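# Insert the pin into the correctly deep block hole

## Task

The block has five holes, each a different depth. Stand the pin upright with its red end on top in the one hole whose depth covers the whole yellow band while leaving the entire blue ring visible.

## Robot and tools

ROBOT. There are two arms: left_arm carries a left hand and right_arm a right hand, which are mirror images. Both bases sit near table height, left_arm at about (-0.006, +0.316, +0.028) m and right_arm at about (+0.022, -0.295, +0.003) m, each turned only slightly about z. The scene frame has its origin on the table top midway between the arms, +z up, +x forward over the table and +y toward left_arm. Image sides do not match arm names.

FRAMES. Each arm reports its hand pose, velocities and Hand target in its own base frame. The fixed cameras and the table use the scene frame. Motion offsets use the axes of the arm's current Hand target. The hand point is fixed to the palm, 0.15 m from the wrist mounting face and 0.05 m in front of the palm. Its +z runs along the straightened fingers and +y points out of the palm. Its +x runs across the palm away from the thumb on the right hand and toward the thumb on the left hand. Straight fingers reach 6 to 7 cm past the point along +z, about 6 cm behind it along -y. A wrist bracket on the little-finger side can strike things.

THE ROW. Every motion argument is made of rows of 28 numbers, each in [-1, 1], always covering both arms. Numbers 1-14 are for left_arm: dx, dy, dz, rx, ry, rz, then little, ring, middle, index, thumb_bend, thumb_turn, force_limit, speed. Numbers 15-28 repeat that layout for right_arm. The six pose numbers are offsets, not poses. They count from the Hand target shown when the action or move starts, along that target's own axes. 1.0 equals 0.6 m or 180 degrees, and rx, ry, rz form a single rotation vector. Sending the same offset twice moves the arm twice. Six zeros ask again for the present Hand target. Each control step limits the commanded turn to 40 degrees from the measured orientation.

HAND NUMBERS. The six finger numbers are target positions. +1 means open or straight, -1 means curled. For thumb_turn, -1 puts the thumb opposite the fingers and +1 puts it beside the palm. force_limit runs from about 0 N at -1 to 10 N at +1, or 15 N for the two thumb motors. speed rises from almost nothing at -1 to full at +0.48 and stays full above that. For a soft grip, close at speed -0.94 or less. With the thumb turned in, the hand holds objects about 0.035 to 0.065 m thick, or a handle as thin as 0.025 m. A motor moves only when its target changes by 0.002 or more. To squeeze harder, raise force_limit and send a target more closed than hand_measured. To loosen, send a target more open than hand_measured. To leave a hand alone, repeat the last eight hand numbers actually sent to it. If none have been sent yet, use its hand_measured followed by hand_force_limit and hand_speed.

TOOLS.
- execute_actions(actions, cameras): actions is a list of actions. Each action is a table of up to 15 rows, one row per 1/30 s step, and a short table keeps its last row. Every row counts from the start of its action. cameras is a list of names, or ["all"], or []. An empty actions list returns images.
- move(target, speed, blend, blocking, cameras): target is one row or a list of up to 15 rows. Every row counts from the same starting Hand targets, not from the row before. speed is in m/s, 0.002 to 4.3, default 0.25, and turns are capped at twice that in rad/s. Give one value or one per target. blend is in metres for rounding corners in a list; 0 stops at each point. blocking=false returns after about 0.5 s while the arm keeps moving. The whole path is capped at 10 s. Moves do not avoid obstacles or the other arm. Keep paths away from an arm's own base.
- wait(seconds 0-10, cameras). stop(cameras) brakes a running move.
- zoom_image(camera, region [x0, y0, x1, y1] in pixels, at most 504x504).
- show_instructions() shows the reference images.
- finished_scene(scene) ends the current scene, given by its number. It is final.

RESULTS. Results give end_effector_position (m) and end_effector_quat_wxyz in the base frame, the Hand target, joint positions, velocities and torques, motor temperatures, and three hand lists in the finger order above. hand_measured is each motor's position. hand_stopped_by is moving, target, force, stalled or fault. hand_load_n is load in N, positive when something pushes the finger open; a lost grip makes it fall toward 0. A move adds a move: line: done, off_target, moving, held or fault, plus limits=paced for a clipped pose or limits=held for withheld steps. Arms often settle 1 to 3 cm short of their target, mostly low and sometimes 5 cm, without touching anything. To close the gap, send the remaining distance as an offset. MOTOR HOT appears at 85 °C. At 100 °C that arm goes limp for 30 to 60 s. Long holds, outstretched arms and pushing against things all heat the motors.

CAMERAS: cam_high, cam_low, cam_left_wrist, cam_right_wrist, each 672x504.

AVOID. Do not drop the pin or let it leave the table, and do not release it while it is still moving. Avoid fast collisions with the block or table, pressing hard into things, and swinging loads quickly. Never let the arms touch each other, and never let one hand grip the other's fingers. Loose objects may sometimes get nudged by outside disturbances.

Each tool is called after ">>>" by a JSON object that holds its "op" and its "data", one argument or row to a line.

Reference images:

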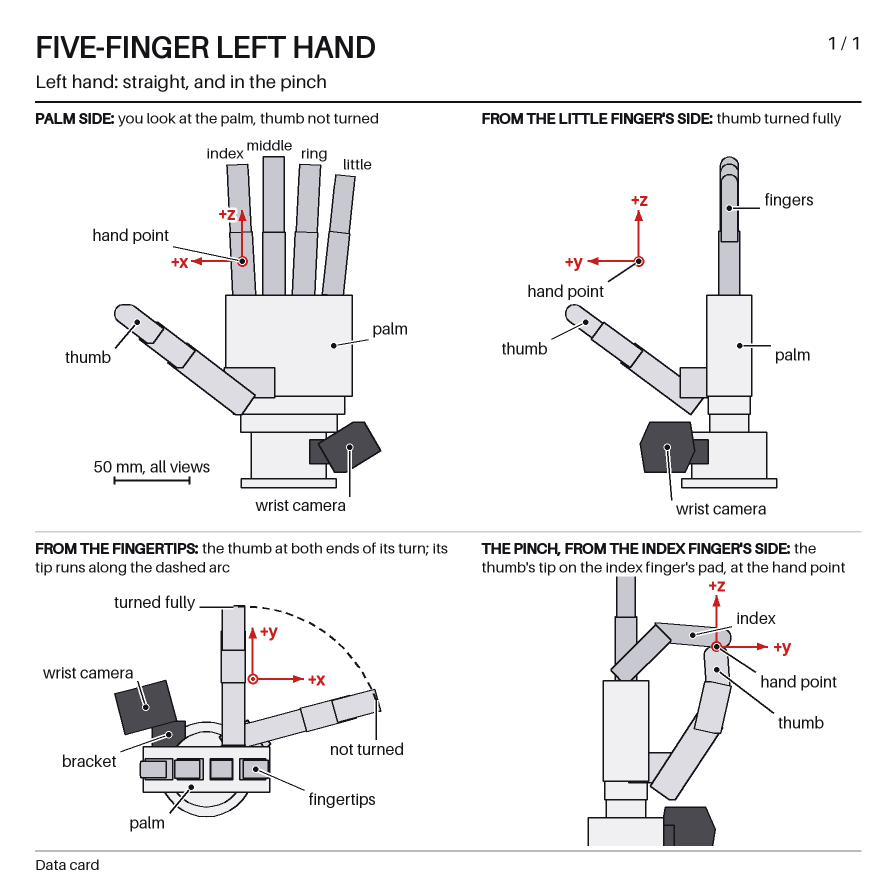

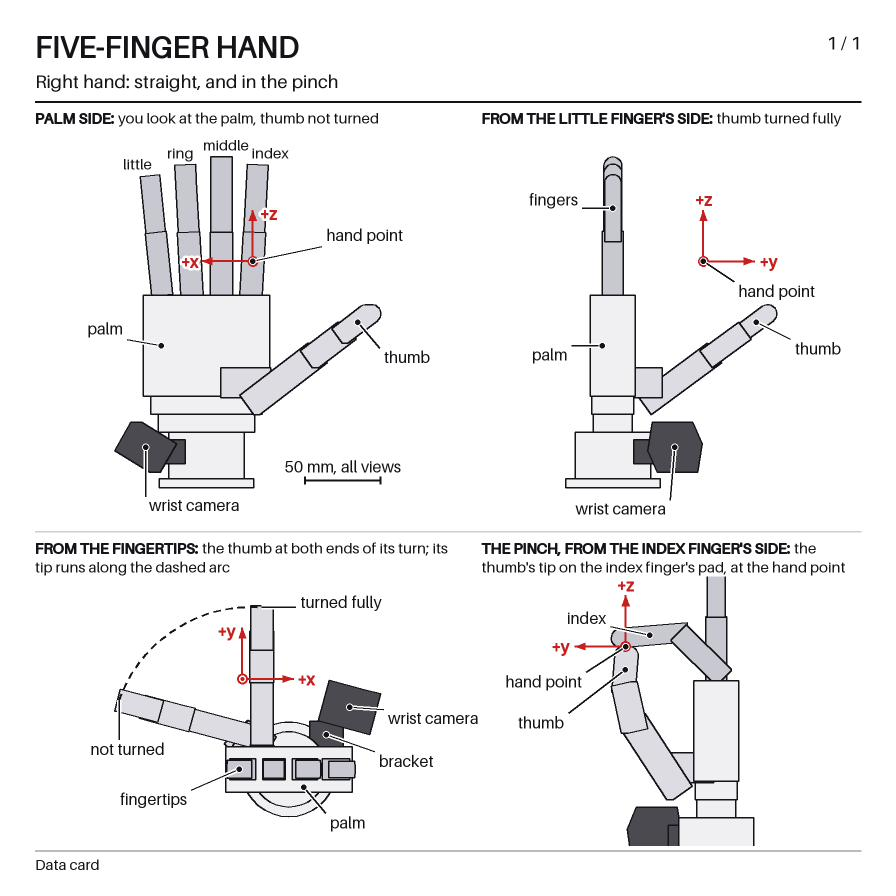

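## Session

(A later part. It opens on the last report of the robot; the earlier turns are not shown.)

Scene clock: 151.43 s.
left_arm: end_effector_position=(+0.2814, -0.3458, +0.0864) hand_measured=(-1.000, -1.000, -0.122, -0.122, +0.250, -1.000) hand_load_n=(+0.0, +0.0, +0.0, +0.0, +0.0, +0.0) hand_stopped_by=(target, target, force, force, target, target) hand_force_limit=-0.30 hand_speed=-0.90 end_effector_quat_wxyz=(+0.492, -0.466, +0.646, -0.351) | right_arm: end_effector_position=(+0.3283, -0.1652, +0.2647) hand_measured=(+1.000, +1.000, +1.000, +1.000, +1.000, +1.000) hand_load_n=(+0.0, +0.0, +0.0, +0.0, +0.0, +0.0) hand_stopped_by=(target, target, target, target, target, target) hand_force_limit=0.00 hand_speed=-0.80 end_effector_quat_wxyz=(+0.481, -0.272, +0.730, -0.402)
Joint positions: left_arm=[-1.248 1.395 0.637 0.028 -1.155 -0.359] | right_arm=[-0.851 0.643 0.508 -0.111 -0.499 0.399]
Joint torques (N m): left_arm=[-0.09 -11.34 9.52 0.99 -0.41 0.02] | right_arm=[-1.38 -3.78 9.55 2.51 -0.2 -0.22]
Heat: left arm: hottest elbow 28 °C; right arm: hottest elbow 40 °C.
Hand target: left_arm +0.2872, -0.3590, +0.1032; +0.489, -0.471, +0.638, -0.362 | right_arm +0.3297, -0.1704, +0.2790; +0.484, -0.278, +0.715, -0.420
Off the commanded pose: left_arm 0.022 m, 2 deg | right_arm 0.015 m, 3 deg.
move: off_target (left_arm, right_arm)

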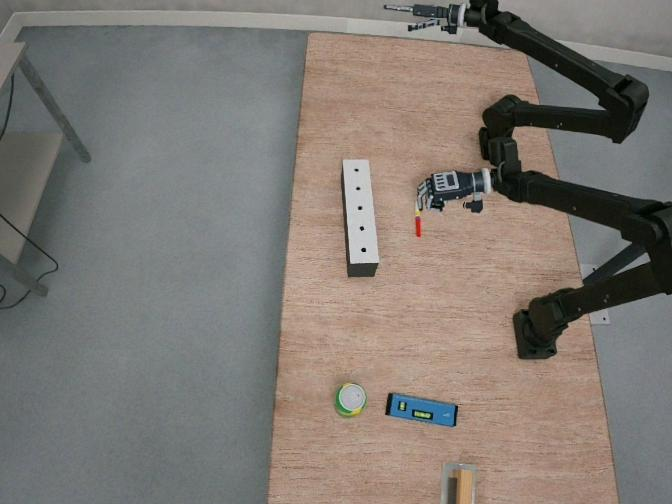

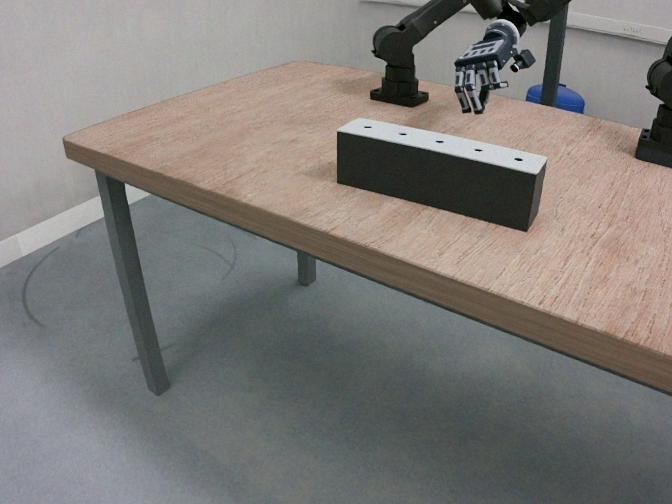

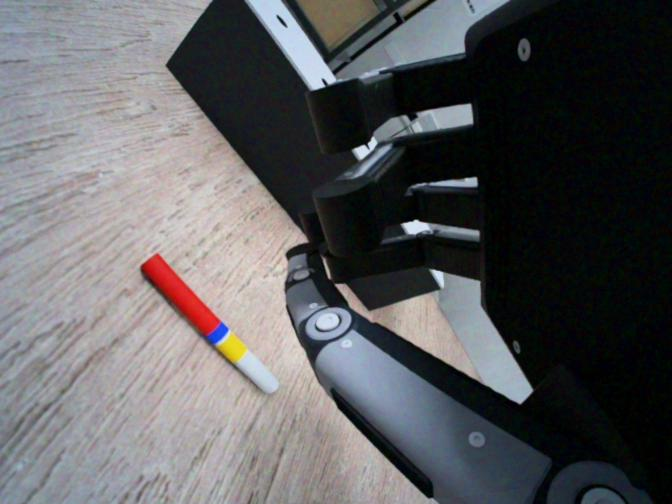

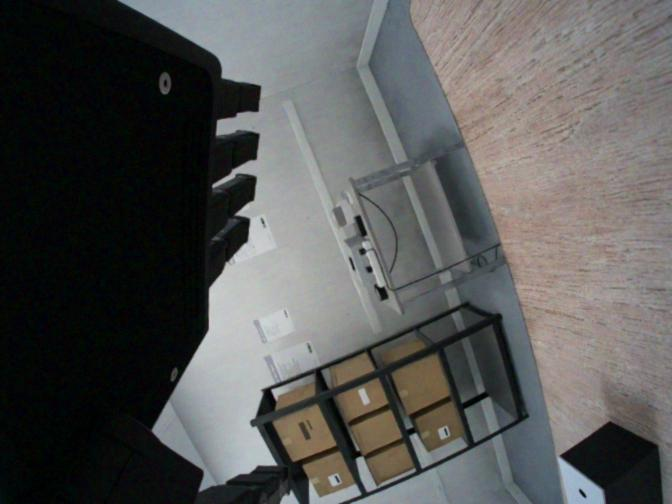

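>>> {"op": "move", "data": {
  "target": [0.0046,0.1456,0.0112,0,0,0,-1,-1,0.1,0.1,0.25,-1,-0.3,0.0,0,0,0,0,0,0,1,1,1,1,1,1,0,-0.8],
  "speed": 0.08,
  "cameras": ["cam_high","cam_left_wrist"]
}}

>>> {"op": "zoom_image", "data": {
  "camera": "cam_high",
  "region": [385, 170, 445, 240]
}}

>>> {"op": "zoom_image", "data": {
  "camera": "cam_left_wrist",
  "region": [200, 160, 420, 340]
}}

Scene clock: 184.63 s.
left_arm: end_effector_position=(+0.2759, -0.3301, +0.0209) hand_measured=(-1.000, -1.000, +0.100, +0.100, +0.250, -1.000) hand_load_n=(+0.0, +0.0, +0.0, +0.0, +0.0, +0.0) hand_stopped_by=(target, target, target, target, target, target) hand_force_limit=-0.30 hand_speed=0.00 end_effector_quat_wxyz=(+0.490, -0.474, +0.639, -0.355) | right_arm: end_effector_position=(+0.3283, -0.1652, +0.2647) hand_measured=(+1.000, +1.000, +1.000, +1.000, +1.000, +1.000) hand_load_n=(+0.0, +0.0, +0.0, +0.0, +0.0, +0.0) hand_stopped_by=(target, target, target, target, target, target) hand_force_limit=0.00 hand_speed=-0.80 end_effector_quat_wxyz=(+0.481, -0.272, +0.730, -0.402)
Joint positions: left_arm=[-1.249 1.547 0.534 0.277 -1.163 -0.388] | right_arm=[-0.851 0.643 0.508 -0.111 -0.499 0.399]
Joint torques (N m): left_arm=[-1.55 -10.05 4.86 2.06 -0.79 -0.06] | right_arm=[-1.14 -3.66 9.65 2.4 -0.19 -0.19]
Heat: left arm: hottest elbow 31 °C; right arm: hottest elbow 40 °C.
Hand target: left_arm +0.2719, -0.3361, +0.0200; +0.489, -0.471, +0.638, -0.362 | right_arm +0.3297, -0.1704, +0.2790; +0.484, -0.278, +0.715, -0.420
Off the commanded pose: left_arm 0.007 m, 1 deg | right_arm 0.015 m, 3 deg.
move: off_target (right_arm)
Images, in order (width x height): cam_high 672x504, cam_left_wrist 672x504.

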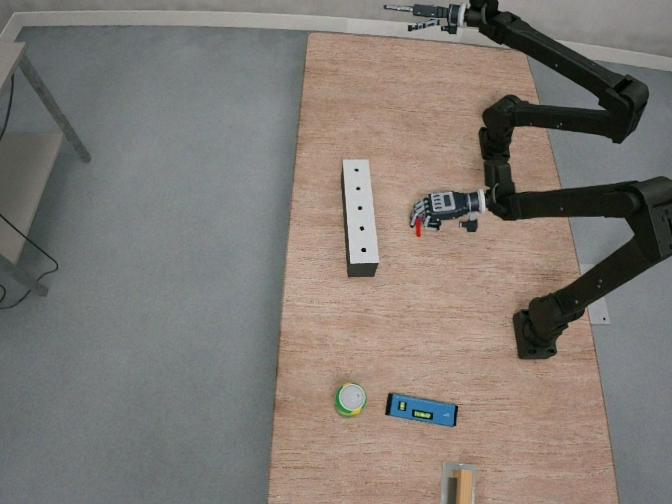

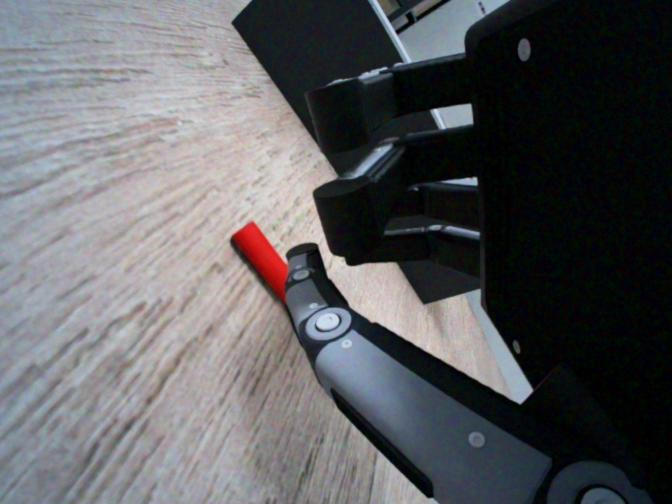

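Scaled by 7.200 from the camera's 672x504 image, which has a finer 960x720 frame.

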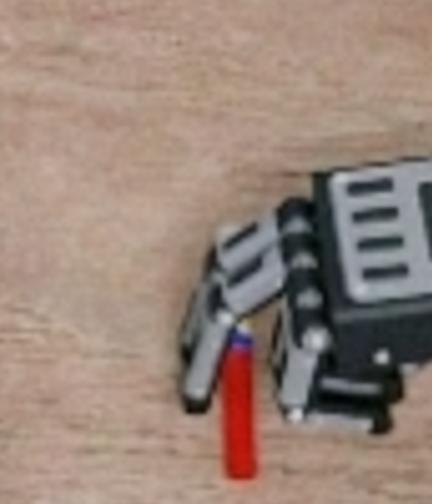

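Scaled by 2.291 from the camera's 672x504 image, which has a finer 960x720 frame.

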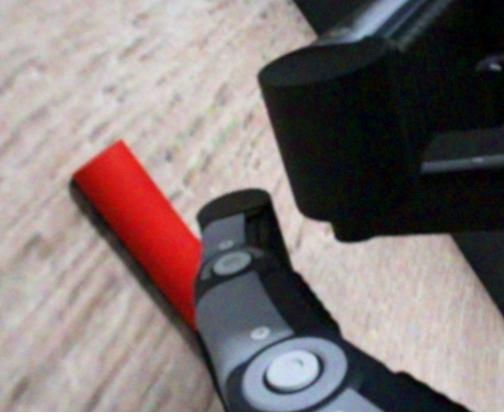

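>>> {"op": "move", "data": {
  "target": [0.0139,0.0453,0.0161,0,0,0,-1,-1,0.1,0.1,0.25,-1,-0.3,0.0,0,0,0,0,0,0,1,1,1,1,1,1,0,-0.8],
  "speed": 0.03,
  "cameras": ["cam_high","cam_left_wrist"]
}}

>>> {"op": "zoom_image", "data": {
  "camera": "cam_high",
  "region": [385, 180, 445, 250]
}}

>>> {"op": "zoom_image", "data": {
  "camera": "cam_left_wrist",
  "region": [200, 160, 420, 340]
}}

Scene clock: 198.07 s.
left_arm: end_effector_position=(+0.2767, -0.3325, -0.0076) hand_measured=(-1.000, -1.000, +0.100, +0.100, +0.250, -1.000) hand_load_n=(+0.0, +0.0, +0.0, +0.0, +0.0, +0.0) hand_stopped_by=(target, target, target, target, target, target) hand_force_limit=-0.30 hand_speed=0.00 end_effector_quat_wxyz=(+0.489, -0.476, +0.637, -0.359) | right_arm: end_effector_position=(+0.3283, -0.1652, +0.2647) hand_measured=(+1.000, +1.000, +1.000, +1.000, +1.000, +1.000) hand_load_n=(+0.0, +0.0, +0.0, +0.0, +0.0, -0.5) hand_stopped_by=(target, target, target, target, target, target) hand_force_limit=0.00 hand_speed=-0.80 end_effector_quat_wxyz=(+0.481, -0.272, +0.730, -0.402)
Joint positions: left_arm=[-1.249 1.653 0.524 0.404 -1.163 -0.388] | right_arm=[-0.851 0.643 0.508 -0.111 -0.499 0.399]
Joint torques (N m): left_arm=[-1.08 -10.58 3.95 2.03 -0.59 0.03] | right_arm=[-1.26 -3.72 9.62 2.45 -0.21 -0.2]
Heat: left arm: hottest elbow 30 °C; right arm: hottest elbow 40 °C.
Hand target: left_arm +0.2739, -0.3361, -0.0099; +0.489, -0.471, +0.638, -0.362 | right_arm +0.3297, -0.1704, +0.2790; +0.484, -0.278, +0.715, -0.420
Off the commanded pose: left_arm 0.005 m, 1 deg | right_arm 0.015 m, 3 deg.
move: off_target (right_arm)
Images, in order (width x height): cam_high 672x504, cam_left_wrist 672x504.

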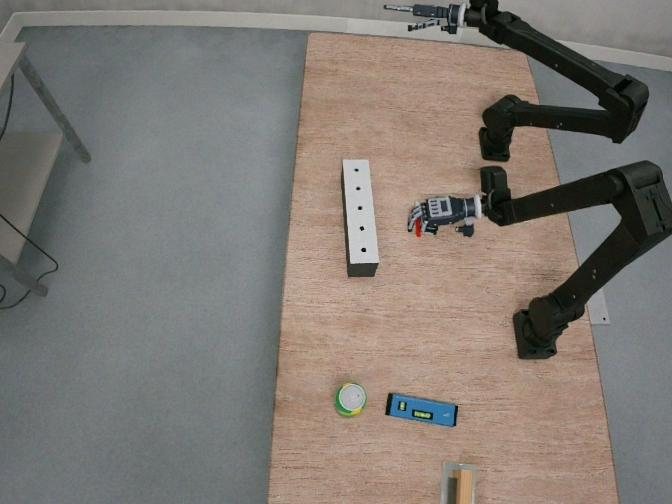

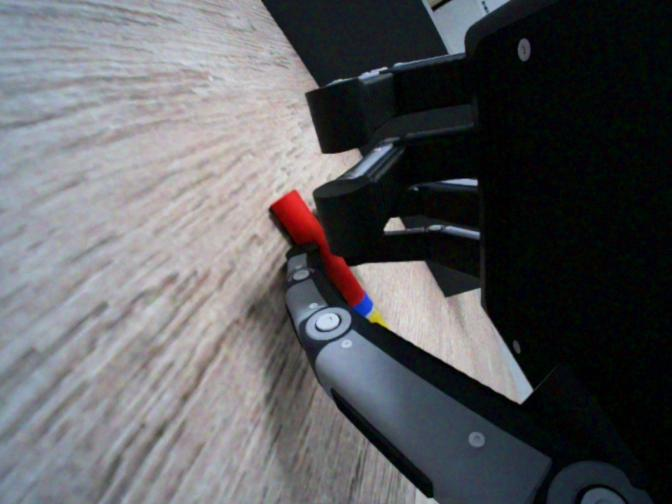

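Scaled by 7.200 from the camera's 672x504 image, which has a finer 960x720 frame.

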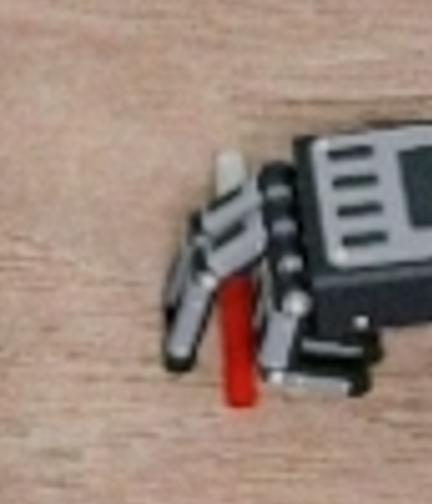

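Scaled by 2.291 from the camera's 672x504 image, which has a finer 960x720 frame.

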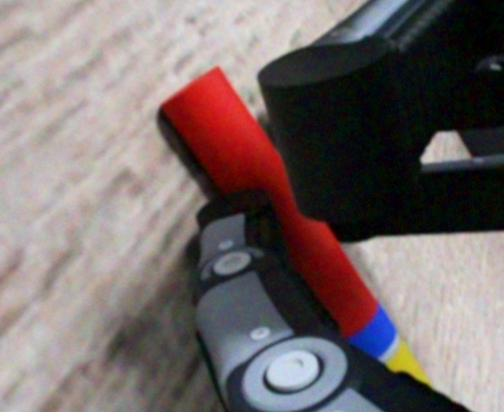

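>>> {"op": "move", "data": {
  "target": [0.0033,0.0108,0.0030,0,0,0,-1,-1,0.1,0.1,0.25,-1,-0.3,0.0,0,0,0,0,0,0,1,1,1,1,1,1,0,-0.8],
  "speed": 0.02,
  "cameras": ["cam_high","cam_left_wrist"]
}}

>>> {"op": "zoom_image", "data": {
  "camera": "cam_left_wrist",
  "region": [200, 160, 420, 340]
}}

Scene clock: 204.67 s.
left_arm: end_effector_position=(+0.2772, -0.3334, -0.0086) hand_measured=(-1.000, -1.000, +0.100, +0.100, +0.250, -1.000) hand_load_n=(+0.0, +0.0, +0.0, -0.5, -0.5, -1.0) hand_stopped_by=(target, target, target, target, target, target) hand_force_limit=-0.30 hand_speed=0.00 end_effector_quat_wxyz=(+0.492, -0.476, +0.632, -0.363) | right_arm: end_effector_position=(+0.3283, -0.1652, +0.2647) hand_measured=(+1.000, +1.000, +1.000, +1.000, +1.000, +1.000) hand_load_n=(+0.0, +0.0, +0.0, +0.0, +0.0, +0.0) hand_stopped_by=(target, target, target, target, target, target) hand_force_limit=0.00 hand_speed=-0.80 end_effector_quat_wxyz=(+0.481, -0.272, +0.730, -0.402)
Joint positions: left_arm=[-1.252 1.667 0.522 0.435 -1.173 -0.38] | right_arm=[-0.851 0.643 0.508 -0.111 -0.499 0.399]
Joint torques (N m): left_arm=[-1.08 -9.64 3.81 1.92 -0.23 0.01] | right_arm=[-1.03 -3.37 9.52 2.39 -0.21 -0.23]
Heat: left arm: hottest elbow 29 °C; right arm: hottest elbow 40 °C.
Hand target: left_arm +0.2739, -0.3361, -0.0169; +0.489, -0.471, +0.638, -0.362 | right_arm +0.3297, -0.1704, +0.2790; +0.484, -0.278, +0.715, -0.420
Off the commanded pose: left_arm 0.009 m, 1 deg | right_arm 0.015 m, 3 deg.
move: off_target (right_arm)
Images, in order (width x height): cam_high 672x504, cam_left_wrist 672x504.

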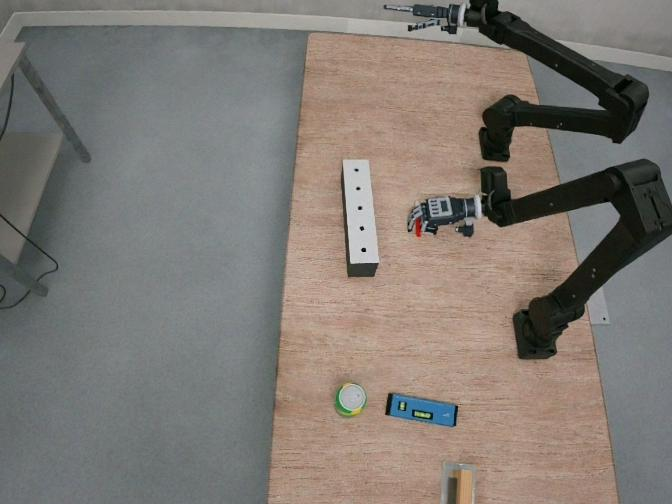

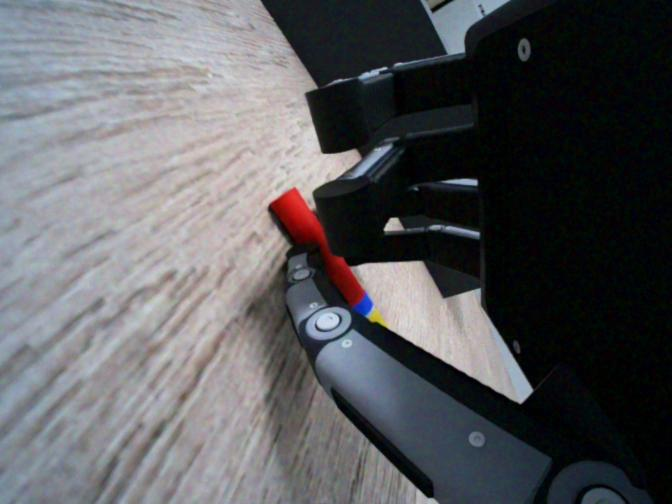

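Scaled by 2.291 from the camera's 672x504 image, which has a finer 960x720 frame.

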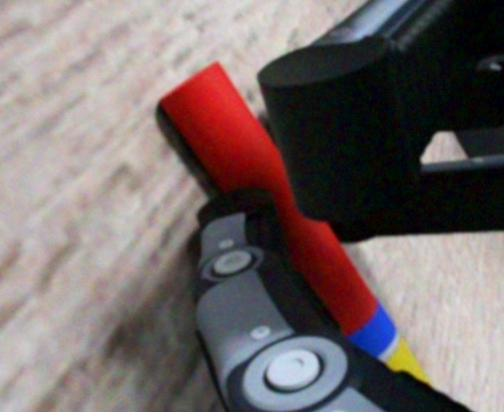

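>>> {"op": "move", "data": {
  "target": [0,0,0,0,0,0,-1,-1,-0.5,-0.5,0.25,-1,-0.1,-0.92,0,0,0,0,0,0,1,1,1,1,1,1,0,-0.8],
  "speed": 0.02,
  "cameras": ["cam_high","cam_left_wrist"]
}}

>>> {"op": "zoom_image", "data": {
  "camera": "cam_left_wrist",
  "region": [200, 160, 420, 340]
}}

>>> {"op": "zoom_image", "data": {
  "camera": "cam_high",
  "region": [385, 180, 445, 250]
}}

Scene clock: 211.17 s.
left_arm: end_effector_position=(+0.2788, -0.3346, -0.0072) hand_measured=(-1.000, -1.000, -0.122, -0.138, +0.252, -1.000) hand_load_n=(+0.0, +0.0, +4.5, +4.5, +6.0, -1.0) hand_stopped_by=(target, target, force, force, target, target) hand_force_limit=-0.10 hand_speed=-0.92 end_effector_quat_wxyz=(+0.490, -0.481, +0.627, -0.368) | right_arm: end_effector_position=(+0.3283, -0.1652, +0.2647) hand_measured=(+1.000, +1.000, +1.000, +1.000, +1.000, +1.000) hand_load_n=(+0.0, +0.0, +0.0, +0.0, +0.0, -0.5) hand_stopped_by=(target, target, target, target, target, target) hand_force_limit=0.00 hand_speed=-0.80 end_effector_quat_wxyz=(+0.481, -0.272, +0.730, -0.402)
Joint positions: left_arm=[-1.249 1.667 0.522 0.445 -1.173 -0.386] | right_arm=[-0.851 0.643 0.508 -0.111 -0.499 0.399]
Joint torques (N m): left_arm=[-1.2 -9.76 3.78 1.51 -0.22 0.02] | right_arm=[-1.26 -3.6 9.48 2.5 -0.24 -0.21]
Heat: left arm: hottest elbow 29 °C; right arm: hottest elbow 40 °C.
Hand target: left_arm +0.2739, -0.3361, -0.0169; +0.489, -0.471, +0.638, -0.362 | right_arm +0.3297, -0.1704, +0.2790; +0.484, -0.278, +0.715, -0.420
Off the commanded pose: left_arm 0.011 m, 2 deg | right_arm 0.015 m, 3 deg.
move: off_target (left_arm, right_arm)
Images, in order (width x height): cam_high 672x504, cam_left_wrist 672x504.

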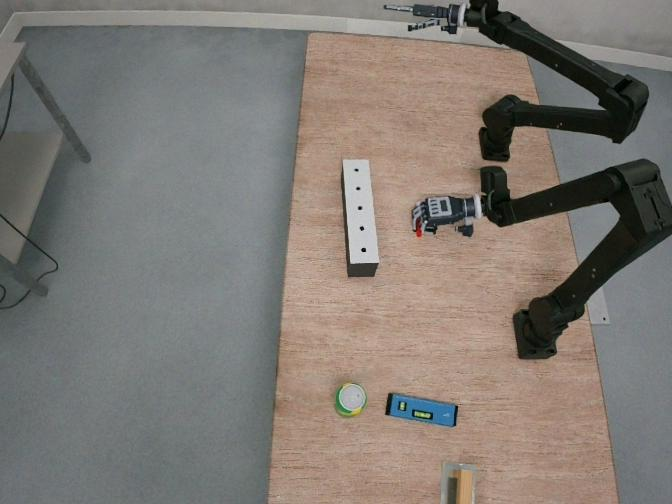

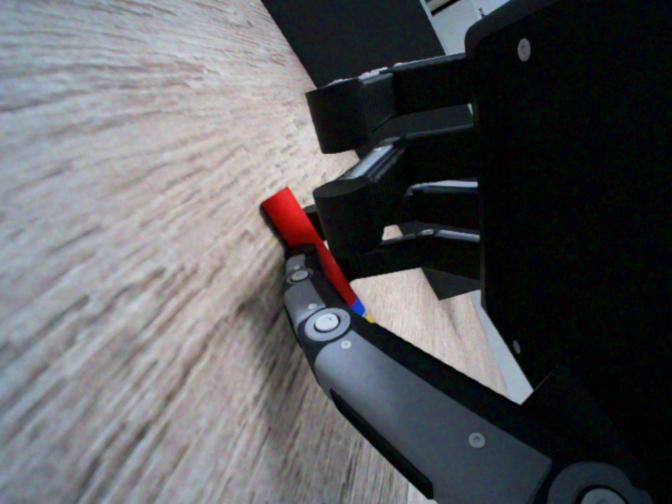

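Scaled by 2.291 from the camera's 672x504 image, which has a finer 960x720 frame.

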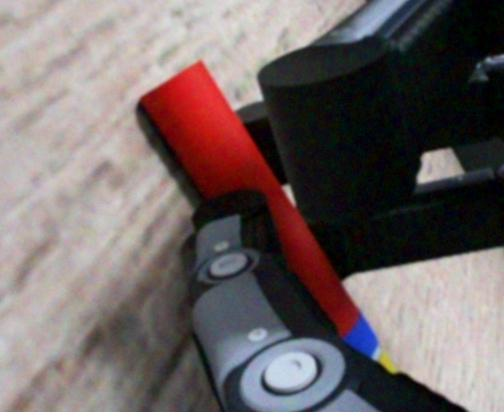

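Scaled by 7.200 from the camera's 672x504 image, which has a finer 960x720 frame.

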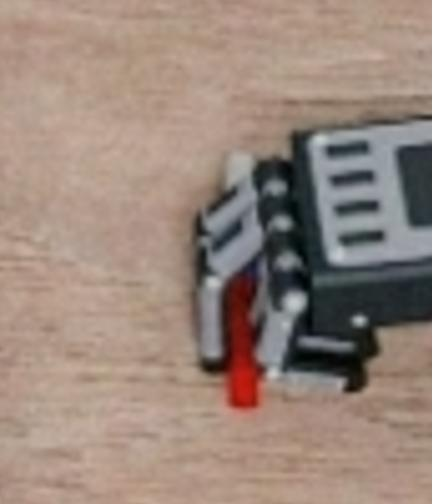

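>>> {"op": "move", "data": {
  "target": [-0.0090,-0.0292,-0.0082,0,0,0,-1,-1,-0.5,-0.5,0.25,-1,-0.1,-0.92,0,0,0,0,0,0,1,1,1,1,1,1,0,-0.8],
  "speed": 0.02,
  "cameras": ["cam_high","cam_left_wrist"]
}}

>>> {"op": "zoom_image", "data": {
  "camera": "cam_left_wrist",
  "region": [200, 160, 420, 340]
}}

>>> {"op": "zoom_image", "data": {
  "camera": "cam_high",
  "region": [385, 180, 445, 250]
}}

Scene clock: 215.63 s.
left_arm: end_effector_position=(+0.2759, -0.3300, -0.0046) hand_measured=(-1.000, -1.000, -0.122, -0.138, +0.252, -1.000) hand_load_n=(+0.0, +0.0, +4.0, +3.5, +7.0, -0.5) hand_stopped_by=(target, target, force, force, target, target) hand_force_limit=-0.10 hand_speed=-0.92 end_effector_quat_wxyz=(+0.492, -0.474, +0.638, -0.356) | right_arm: end_effector_position=(+0.3283, -0.1652, +0.2647) hand_measured=(+1.000, +1.000, +1.000, +1.000, +1.000, +1.000) hand_load_n=(+0.0, -0.5, +0.0, +0.0, +0.0, +0.0) hand_stopped_by=(target, target, target, target, target, target) hand_force_limit=0.00 hand_speed=-0.80 end_effector_quat_wxyz=(+0.481, -0.272, +0.730, -0.402)
Joint positions: left_arm=[-1.251 1.639 0.522 0.384 -1.167 -0.386] | right_arm=[-0.851 0.643 0.508 -0.111 -0.499 0.399]
Joint torques (N m): left_arm=[-1.08 -12.86 4.44 1.07 -0.43 0.03] | right_arm=[-1.26 -3.31 9.76 2.45 -0.19 -0.22]
Heat: left arm: hottest elbow 28 °C; right arm: hottest elbow 40 °C.
Hand target: left_arm +0.2739, -0.3361, +0.0020; +0.489, -0.471, +0.638, -0.362 | right_arm +0.3297, -0.1704, +0.2790; +0.484, -0.278, +0.715, -0.420
Off the commanded pose: left_arm 0.009 m, 1 deg | right_arm 0.015 m, 3 deg.
move: off_target (right_arm)
Images, in order (width x height): cam_high 672x504, cam_left_wrist 672x504.

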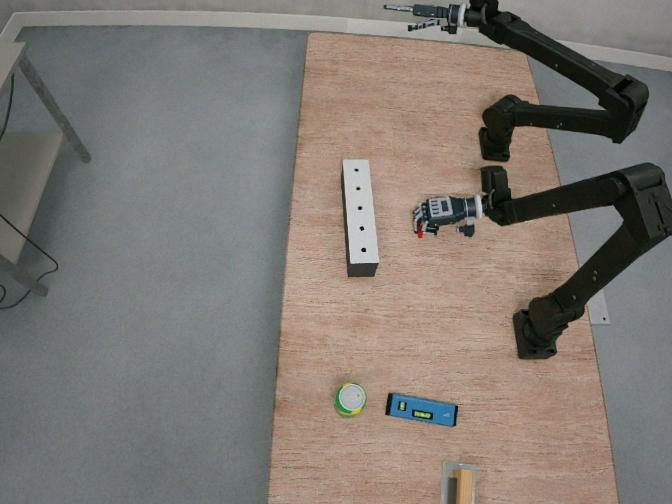

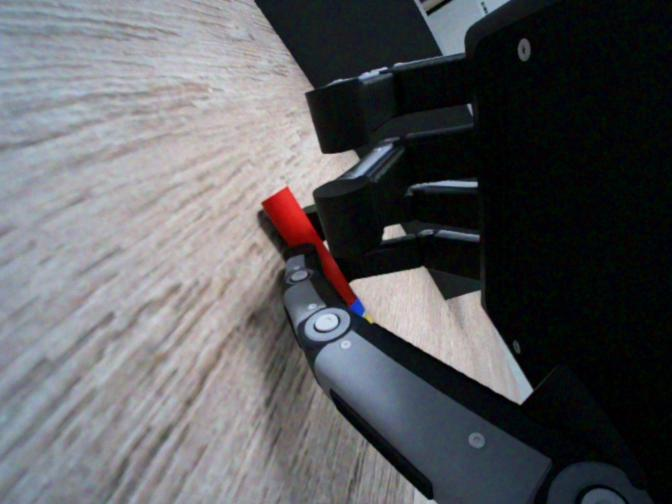

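Scaled by 2.291 from the camera's 672x504 image, which has a finer 960x720 frame.

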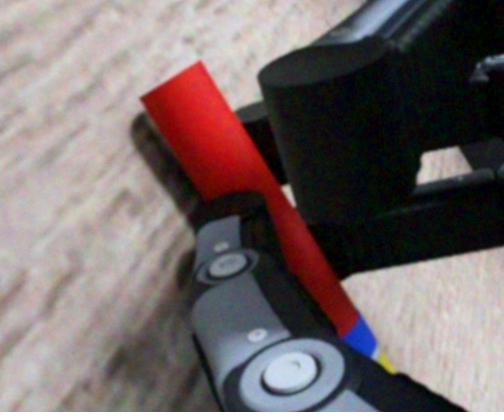

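Scaled by 7.200 from the camera's 672x504 image, which has a finer 960x720 frame.

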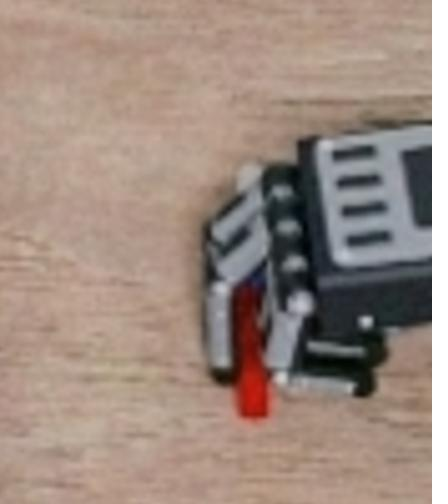

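>>> {"op": "move", "data": {
  "target": [-0.0142,-0.0461,-0.0129,0,0,0,-1,-1,-0.5,-0.5,0.25,-1,-0.1,-0.92,0,0,0,0,0,0,1,1,1,1,1,1,0,-0.8],
  "speed": 0.02,
  "cameras": ["cam_left_wrist"]
}}

>>> {"op": "zoom_image", "data": {
  "camera": "cam_left_wrist",
  "region": [200, 160, 420, 340]
}}

Scene clock: 221.10 s.
left_arm: end_effector_position=(+0.2737, -0.3236, +0.0208) hand_measured=(-1.000, -1.000, -0.122, -0.138, +0.252, -1.000) hand_load_n=(+0.0, +0.0, +4.0, +3.5, +7.0, -0.5) hand_stopped_by=(target, target, force, force, target, target) hand_force_limit=-0.10 hand_speed=-0.92 end_effector_quat_wxyz=(+0.494, -0.471, +0.641, -0.351) | right_arm: end_effector_position=(+0.3283, -0.1652, +0.2647) hand_measured=(+1.000, +1.000, +1.000, +1.000, +1.000, +1.000) hand_load_n=(+0.0, +0.0, +0.0, +0.0, +0.0, -0.5) hand_stopped_by=(target, target, target, target, target, target) hand_force_limit=0.00 hand_speed=-0.80 end_effector_quat_wxyz=(+0.481, -0.272, +0.730, -0.402)
Joint positions: left_arm=[-1.251 1.535 0.522 0.266 -1.167 -0.386] | right_arm=[-0.851 0.643 0.508 -0.111 -0.499 0.399]
Joint torques (N m): left_arm=[-1.14 -12.1 6.42 1.09 -0.44 0.03] | right_arm=[-1.03 -3.14 9.61 2.54 -0.19 -0.25]
Heat: left arm: hottest elbow 28 °C; right arm: hottest elbow 40 °C.
Hand target: left_arm +0.2739, -0.3360, +0.0320; +0.489, -0.471, +0.638, -0.362 | right_arm +0.3297, -0.1704, +0.2790; +0.484, -0.278, +0.715, -0.420
Off the commanded pose: left_arm 0.017 m, 1 deg | right_arm 0.015 m, 3 deg.
move: off_target (left_arm, right_arm)
Images, in order (width x height): cam_left_wrist 672x504.

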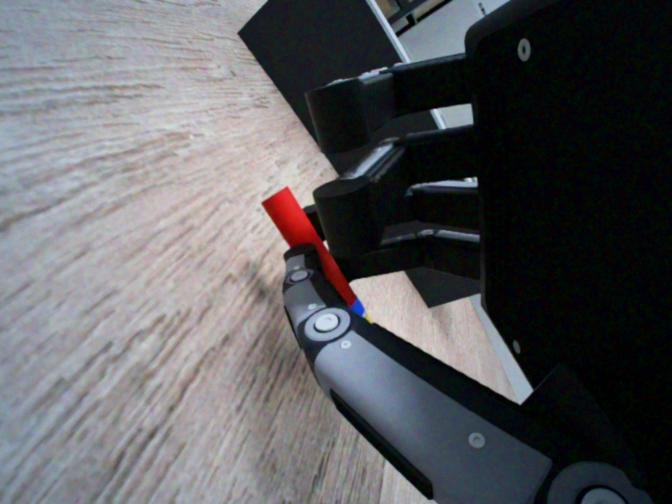

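Scaled by 2.291 from the camera's 672x504 image, which has a finer 960x720 frame.

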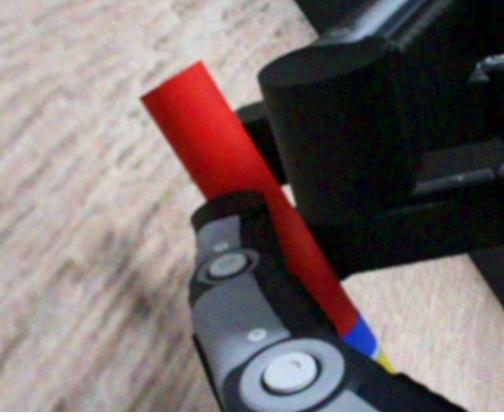

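>>> {"op": "move", "data": {
  "target": [
    [-0.0802,-0.2614,-0.0730,0,0,0,-1,-1,-0.5,-0.5,0.25,-1,-0.1,-0.92,0,0,0,0,0,0,1,1,1,1,1,1,0,-0.8],
    [-0.0964,-0.2970,0.0718,0.0978,0.0014,0.2505,-1,-1,-0.5,-0.5,0.25,-1,-0.1,-0.92,0,0,0,0,0,0,1,1,1,1,1,1,0,-0.8]
  ],
  "speed": [0.06,0.09],
  "blend": [0.02,0],
  "cameras": ["all"]
}}

Scene clock: 240.30 s.
left_arm: end_effector_position=(+0.3573, -0.3351, +0.1978) hand_measured=(-1.000, -1.000, -0.122, -0.138, +0.252, -1.000) hand_load_n=(+0.0, +0.0, +4.5, +3.5, +7.0, -0.5) hand_stopped_by=(target, target, force, force, target, target) hand_force_limit=-0.10 hand_speed=-0.92 end_effector_quat_wxyz=(+0.647, -0.109, +0.715, -0.242) | right_arm: end_effector_position=(+0.3283, -0.1652, +0.2647) hand_measured=(+1.000, +1.000, +1.000, +1.000, +1.000, +1.000) hand_load_n=(+0.0, +0.0, +0.0, +0.0, +0.0, -0.5) hand_stopped_by=(target, target, target, target, target, target) hand_force_limit=0.00 hand_speed=-0.80 end_effector_quat_wxyz=(+0.481, -0.272, +0.730, -0.402)
Joint positions: left_arm=[-1.116 1.348 0.646 0.628 -0.908 1.004] | right_arm=[-0.851 0.643 0.508 -0.111 -0.499 0.399]
Joint torques (N m): left_arm=[0.26 -10.11 7.57 2.67 0.11 0.16] | right_arm=[-1.32 -3.55 9.69 2.48 -0.2 -0.24]
Heat: left arm: hottest elbow 29 °C; right arm: hottest elbow 40 °C.
Hand target: left_arm +0.3639, -0.3329, +0.2018; +0.654, -0.113, +0.709, -0.240 | right_arm +0.3297, -0.1704, +0.2790; +0.484, -0.278, +0.715, -0.420
Off the commanded pose: left_arm 0.008 m, 1 deg | right_arm 0.015 m, 3 deg.
move: off_target (right_arm)

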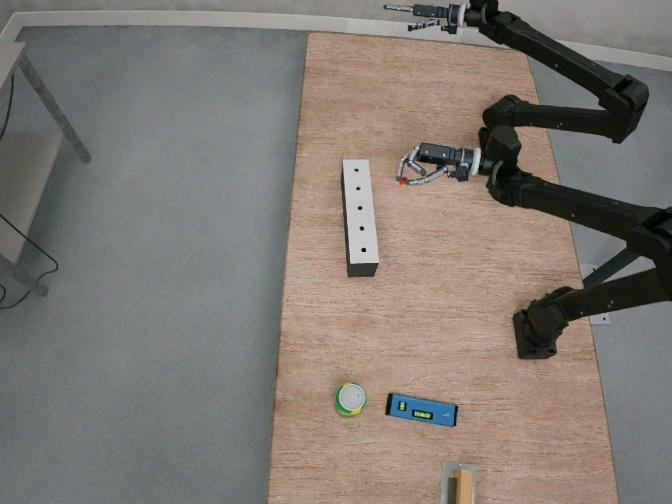

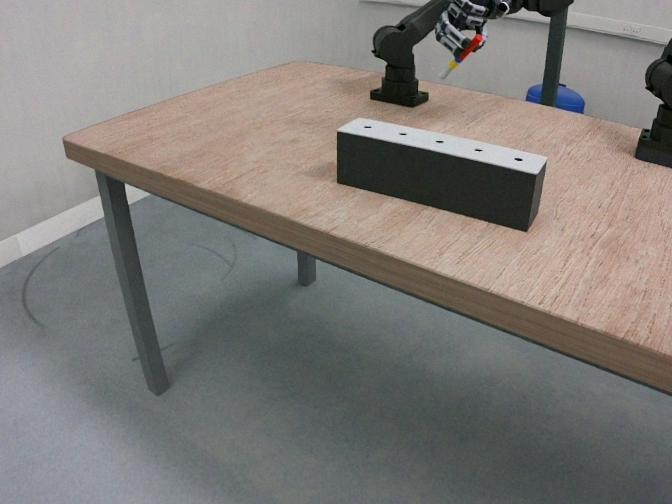

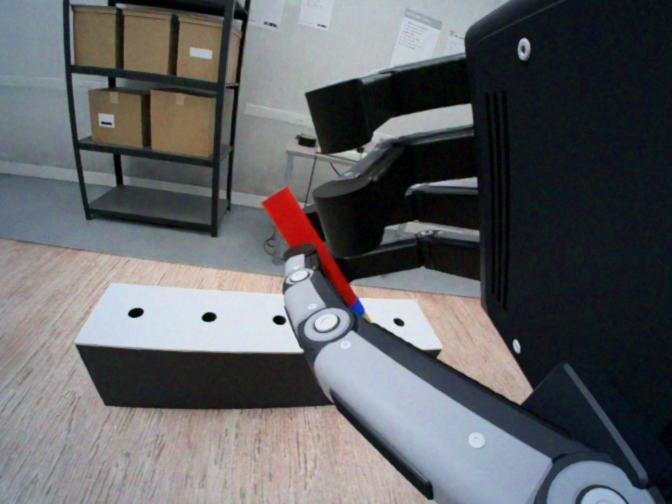

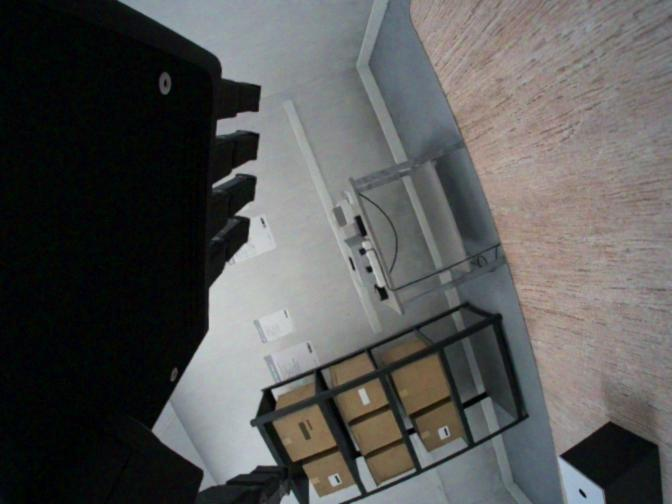

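>>> {"op": "move", "data": {
  "target": [-0.0217,0.0289,0.1561,0.0978,0.0014,0.2505,-1,-1,-0.5,-0.5,0.25,-1,-0.1,-0.92,0,0,0,0,0,0,1,1,1,1,1,1,0,-0.8],
  "speed": 0.08,
  "cameras": ["all"]
}}

>>> {"op": "zoom_image", "data": {
  "camera": "cam_low",
  "region": [400, 20, 540, 170]
}}

>>> {"op": "zoom_image", "data": {
  "camera": "cam_high",
  "region": [330, 160, 420, 250]
}}

Scene clock: 251.80 s.
left_arm: end_effector_position=(+0.4534, -0.3292, +0.1906) hand_measured=(-1.000, -1.000, -0.122, -0.138, +0.252, -1.000) hand_load_n=(+0.0, +0.0, +4.0, +4.0, +7.0, +0.0) hand_stopped_by=(target, target, force, force, target, target) hand_force_limit=-0.10 hand_speed=-0.92 end_effector_quat_wxyz=(+0.690, +0.270, +0.666, -0.079) | right_arm: end_effector_position=(+0.3283, -0.1652, +0.2647) hand_measured=(+1.000, +1.000, +1.000, +1.000, +1.000, +1.000) hand_load_n=(+0.0, +0.0, +0.0, +0.0, -0.5, +0.0) hand_stopped_by=(target, target, target, target, target, target) hand_force_limit=0.00 hand_speed=-0.80 end_effector_quat_wxyz=(+0.481, -0.272, +0.730, -0.402)
Joint positions: left_arm=[-0.863 1.53 0.636 0.858 -0.363 1.829] | right_arm=[-0.851 0.643 0.508 -0.111 -0.499 0.399]
Joint torques (N m): left_arm=[0.21 -11.99 7.46 3.07 0.17 0.19] | right_arm=[-1.55 -3.31 9.51 2.48 -0.18 -0.24]
Heat: left arm: hottest elbow 29 °C; right arm: hottest elbow 40 °C.
Hand target: left_arm +0.4600, -0.3299, +0.2018; +0.703, +0.266, +0.655, -0.075 | right_arm +0.3297, -0.1704, +0.2790; +0.484, -0.278, +0.715, -0.420
Off the commanded pose: left_arm 0.013 m, 2 deg | right_arm 0.015 m, 3 deg.
move: off_target (left_arm, right_arm)

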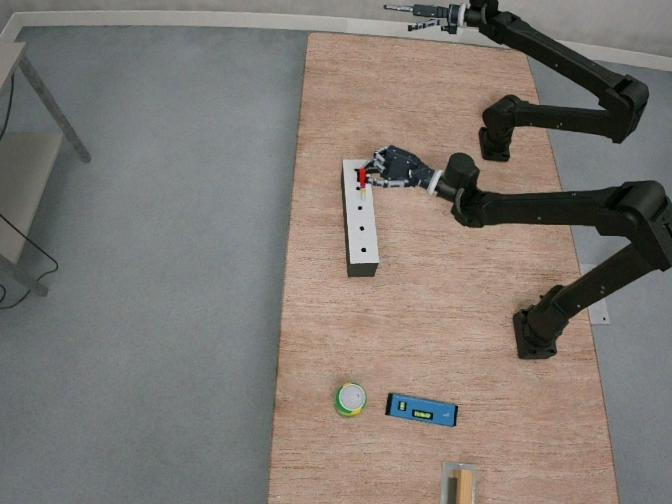

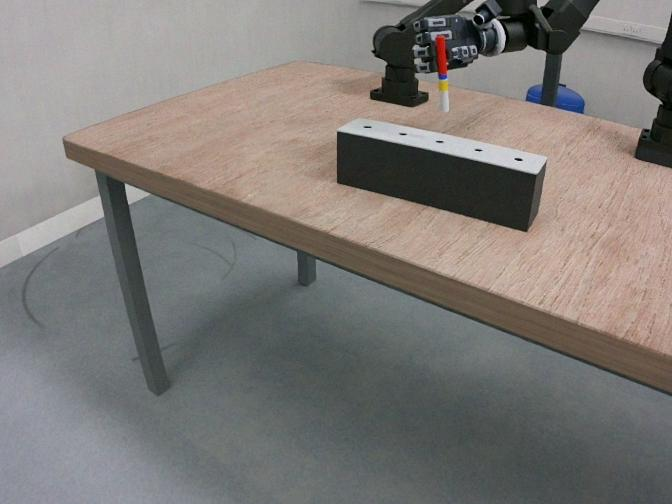

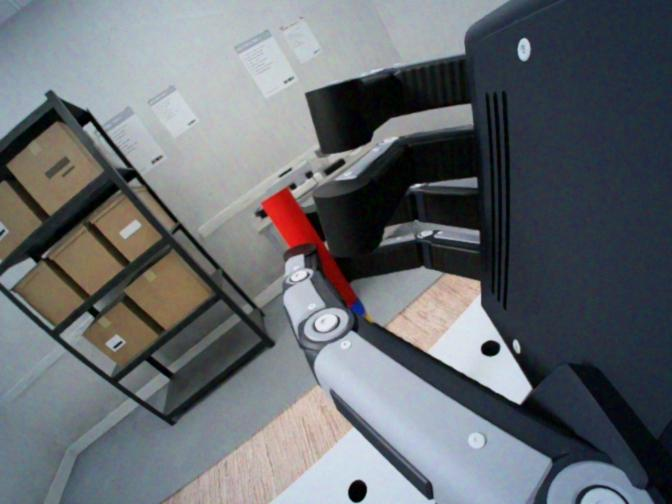

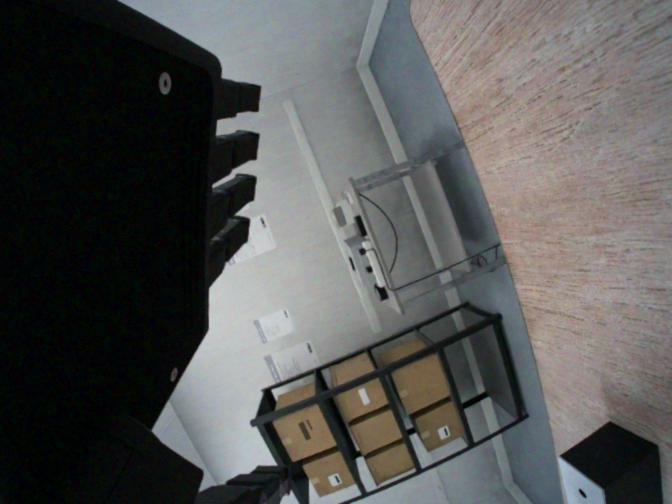

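Scaled by 3.360 from the camera's 672x504 image, which has a finer 960x720 frame.

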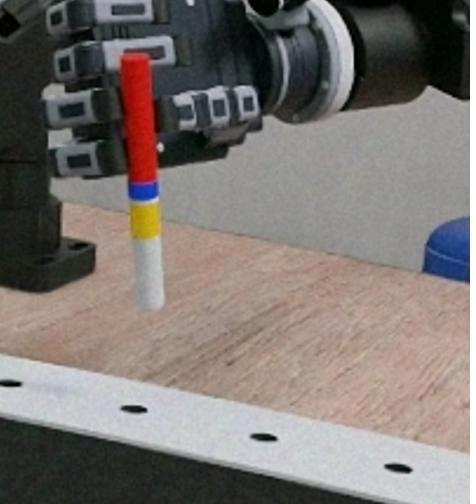

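Scaled by 5.600 from the camera's 672x504 image, which has a finer 960x720 frame.

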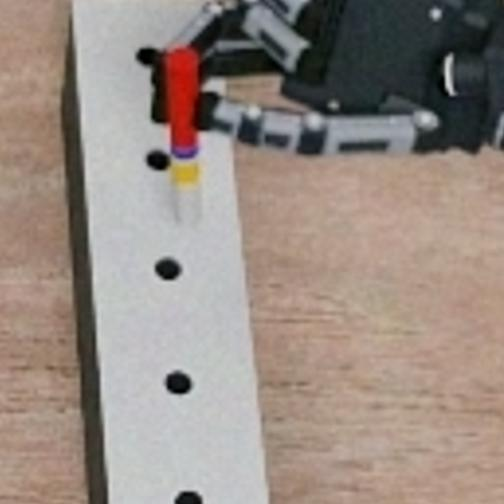

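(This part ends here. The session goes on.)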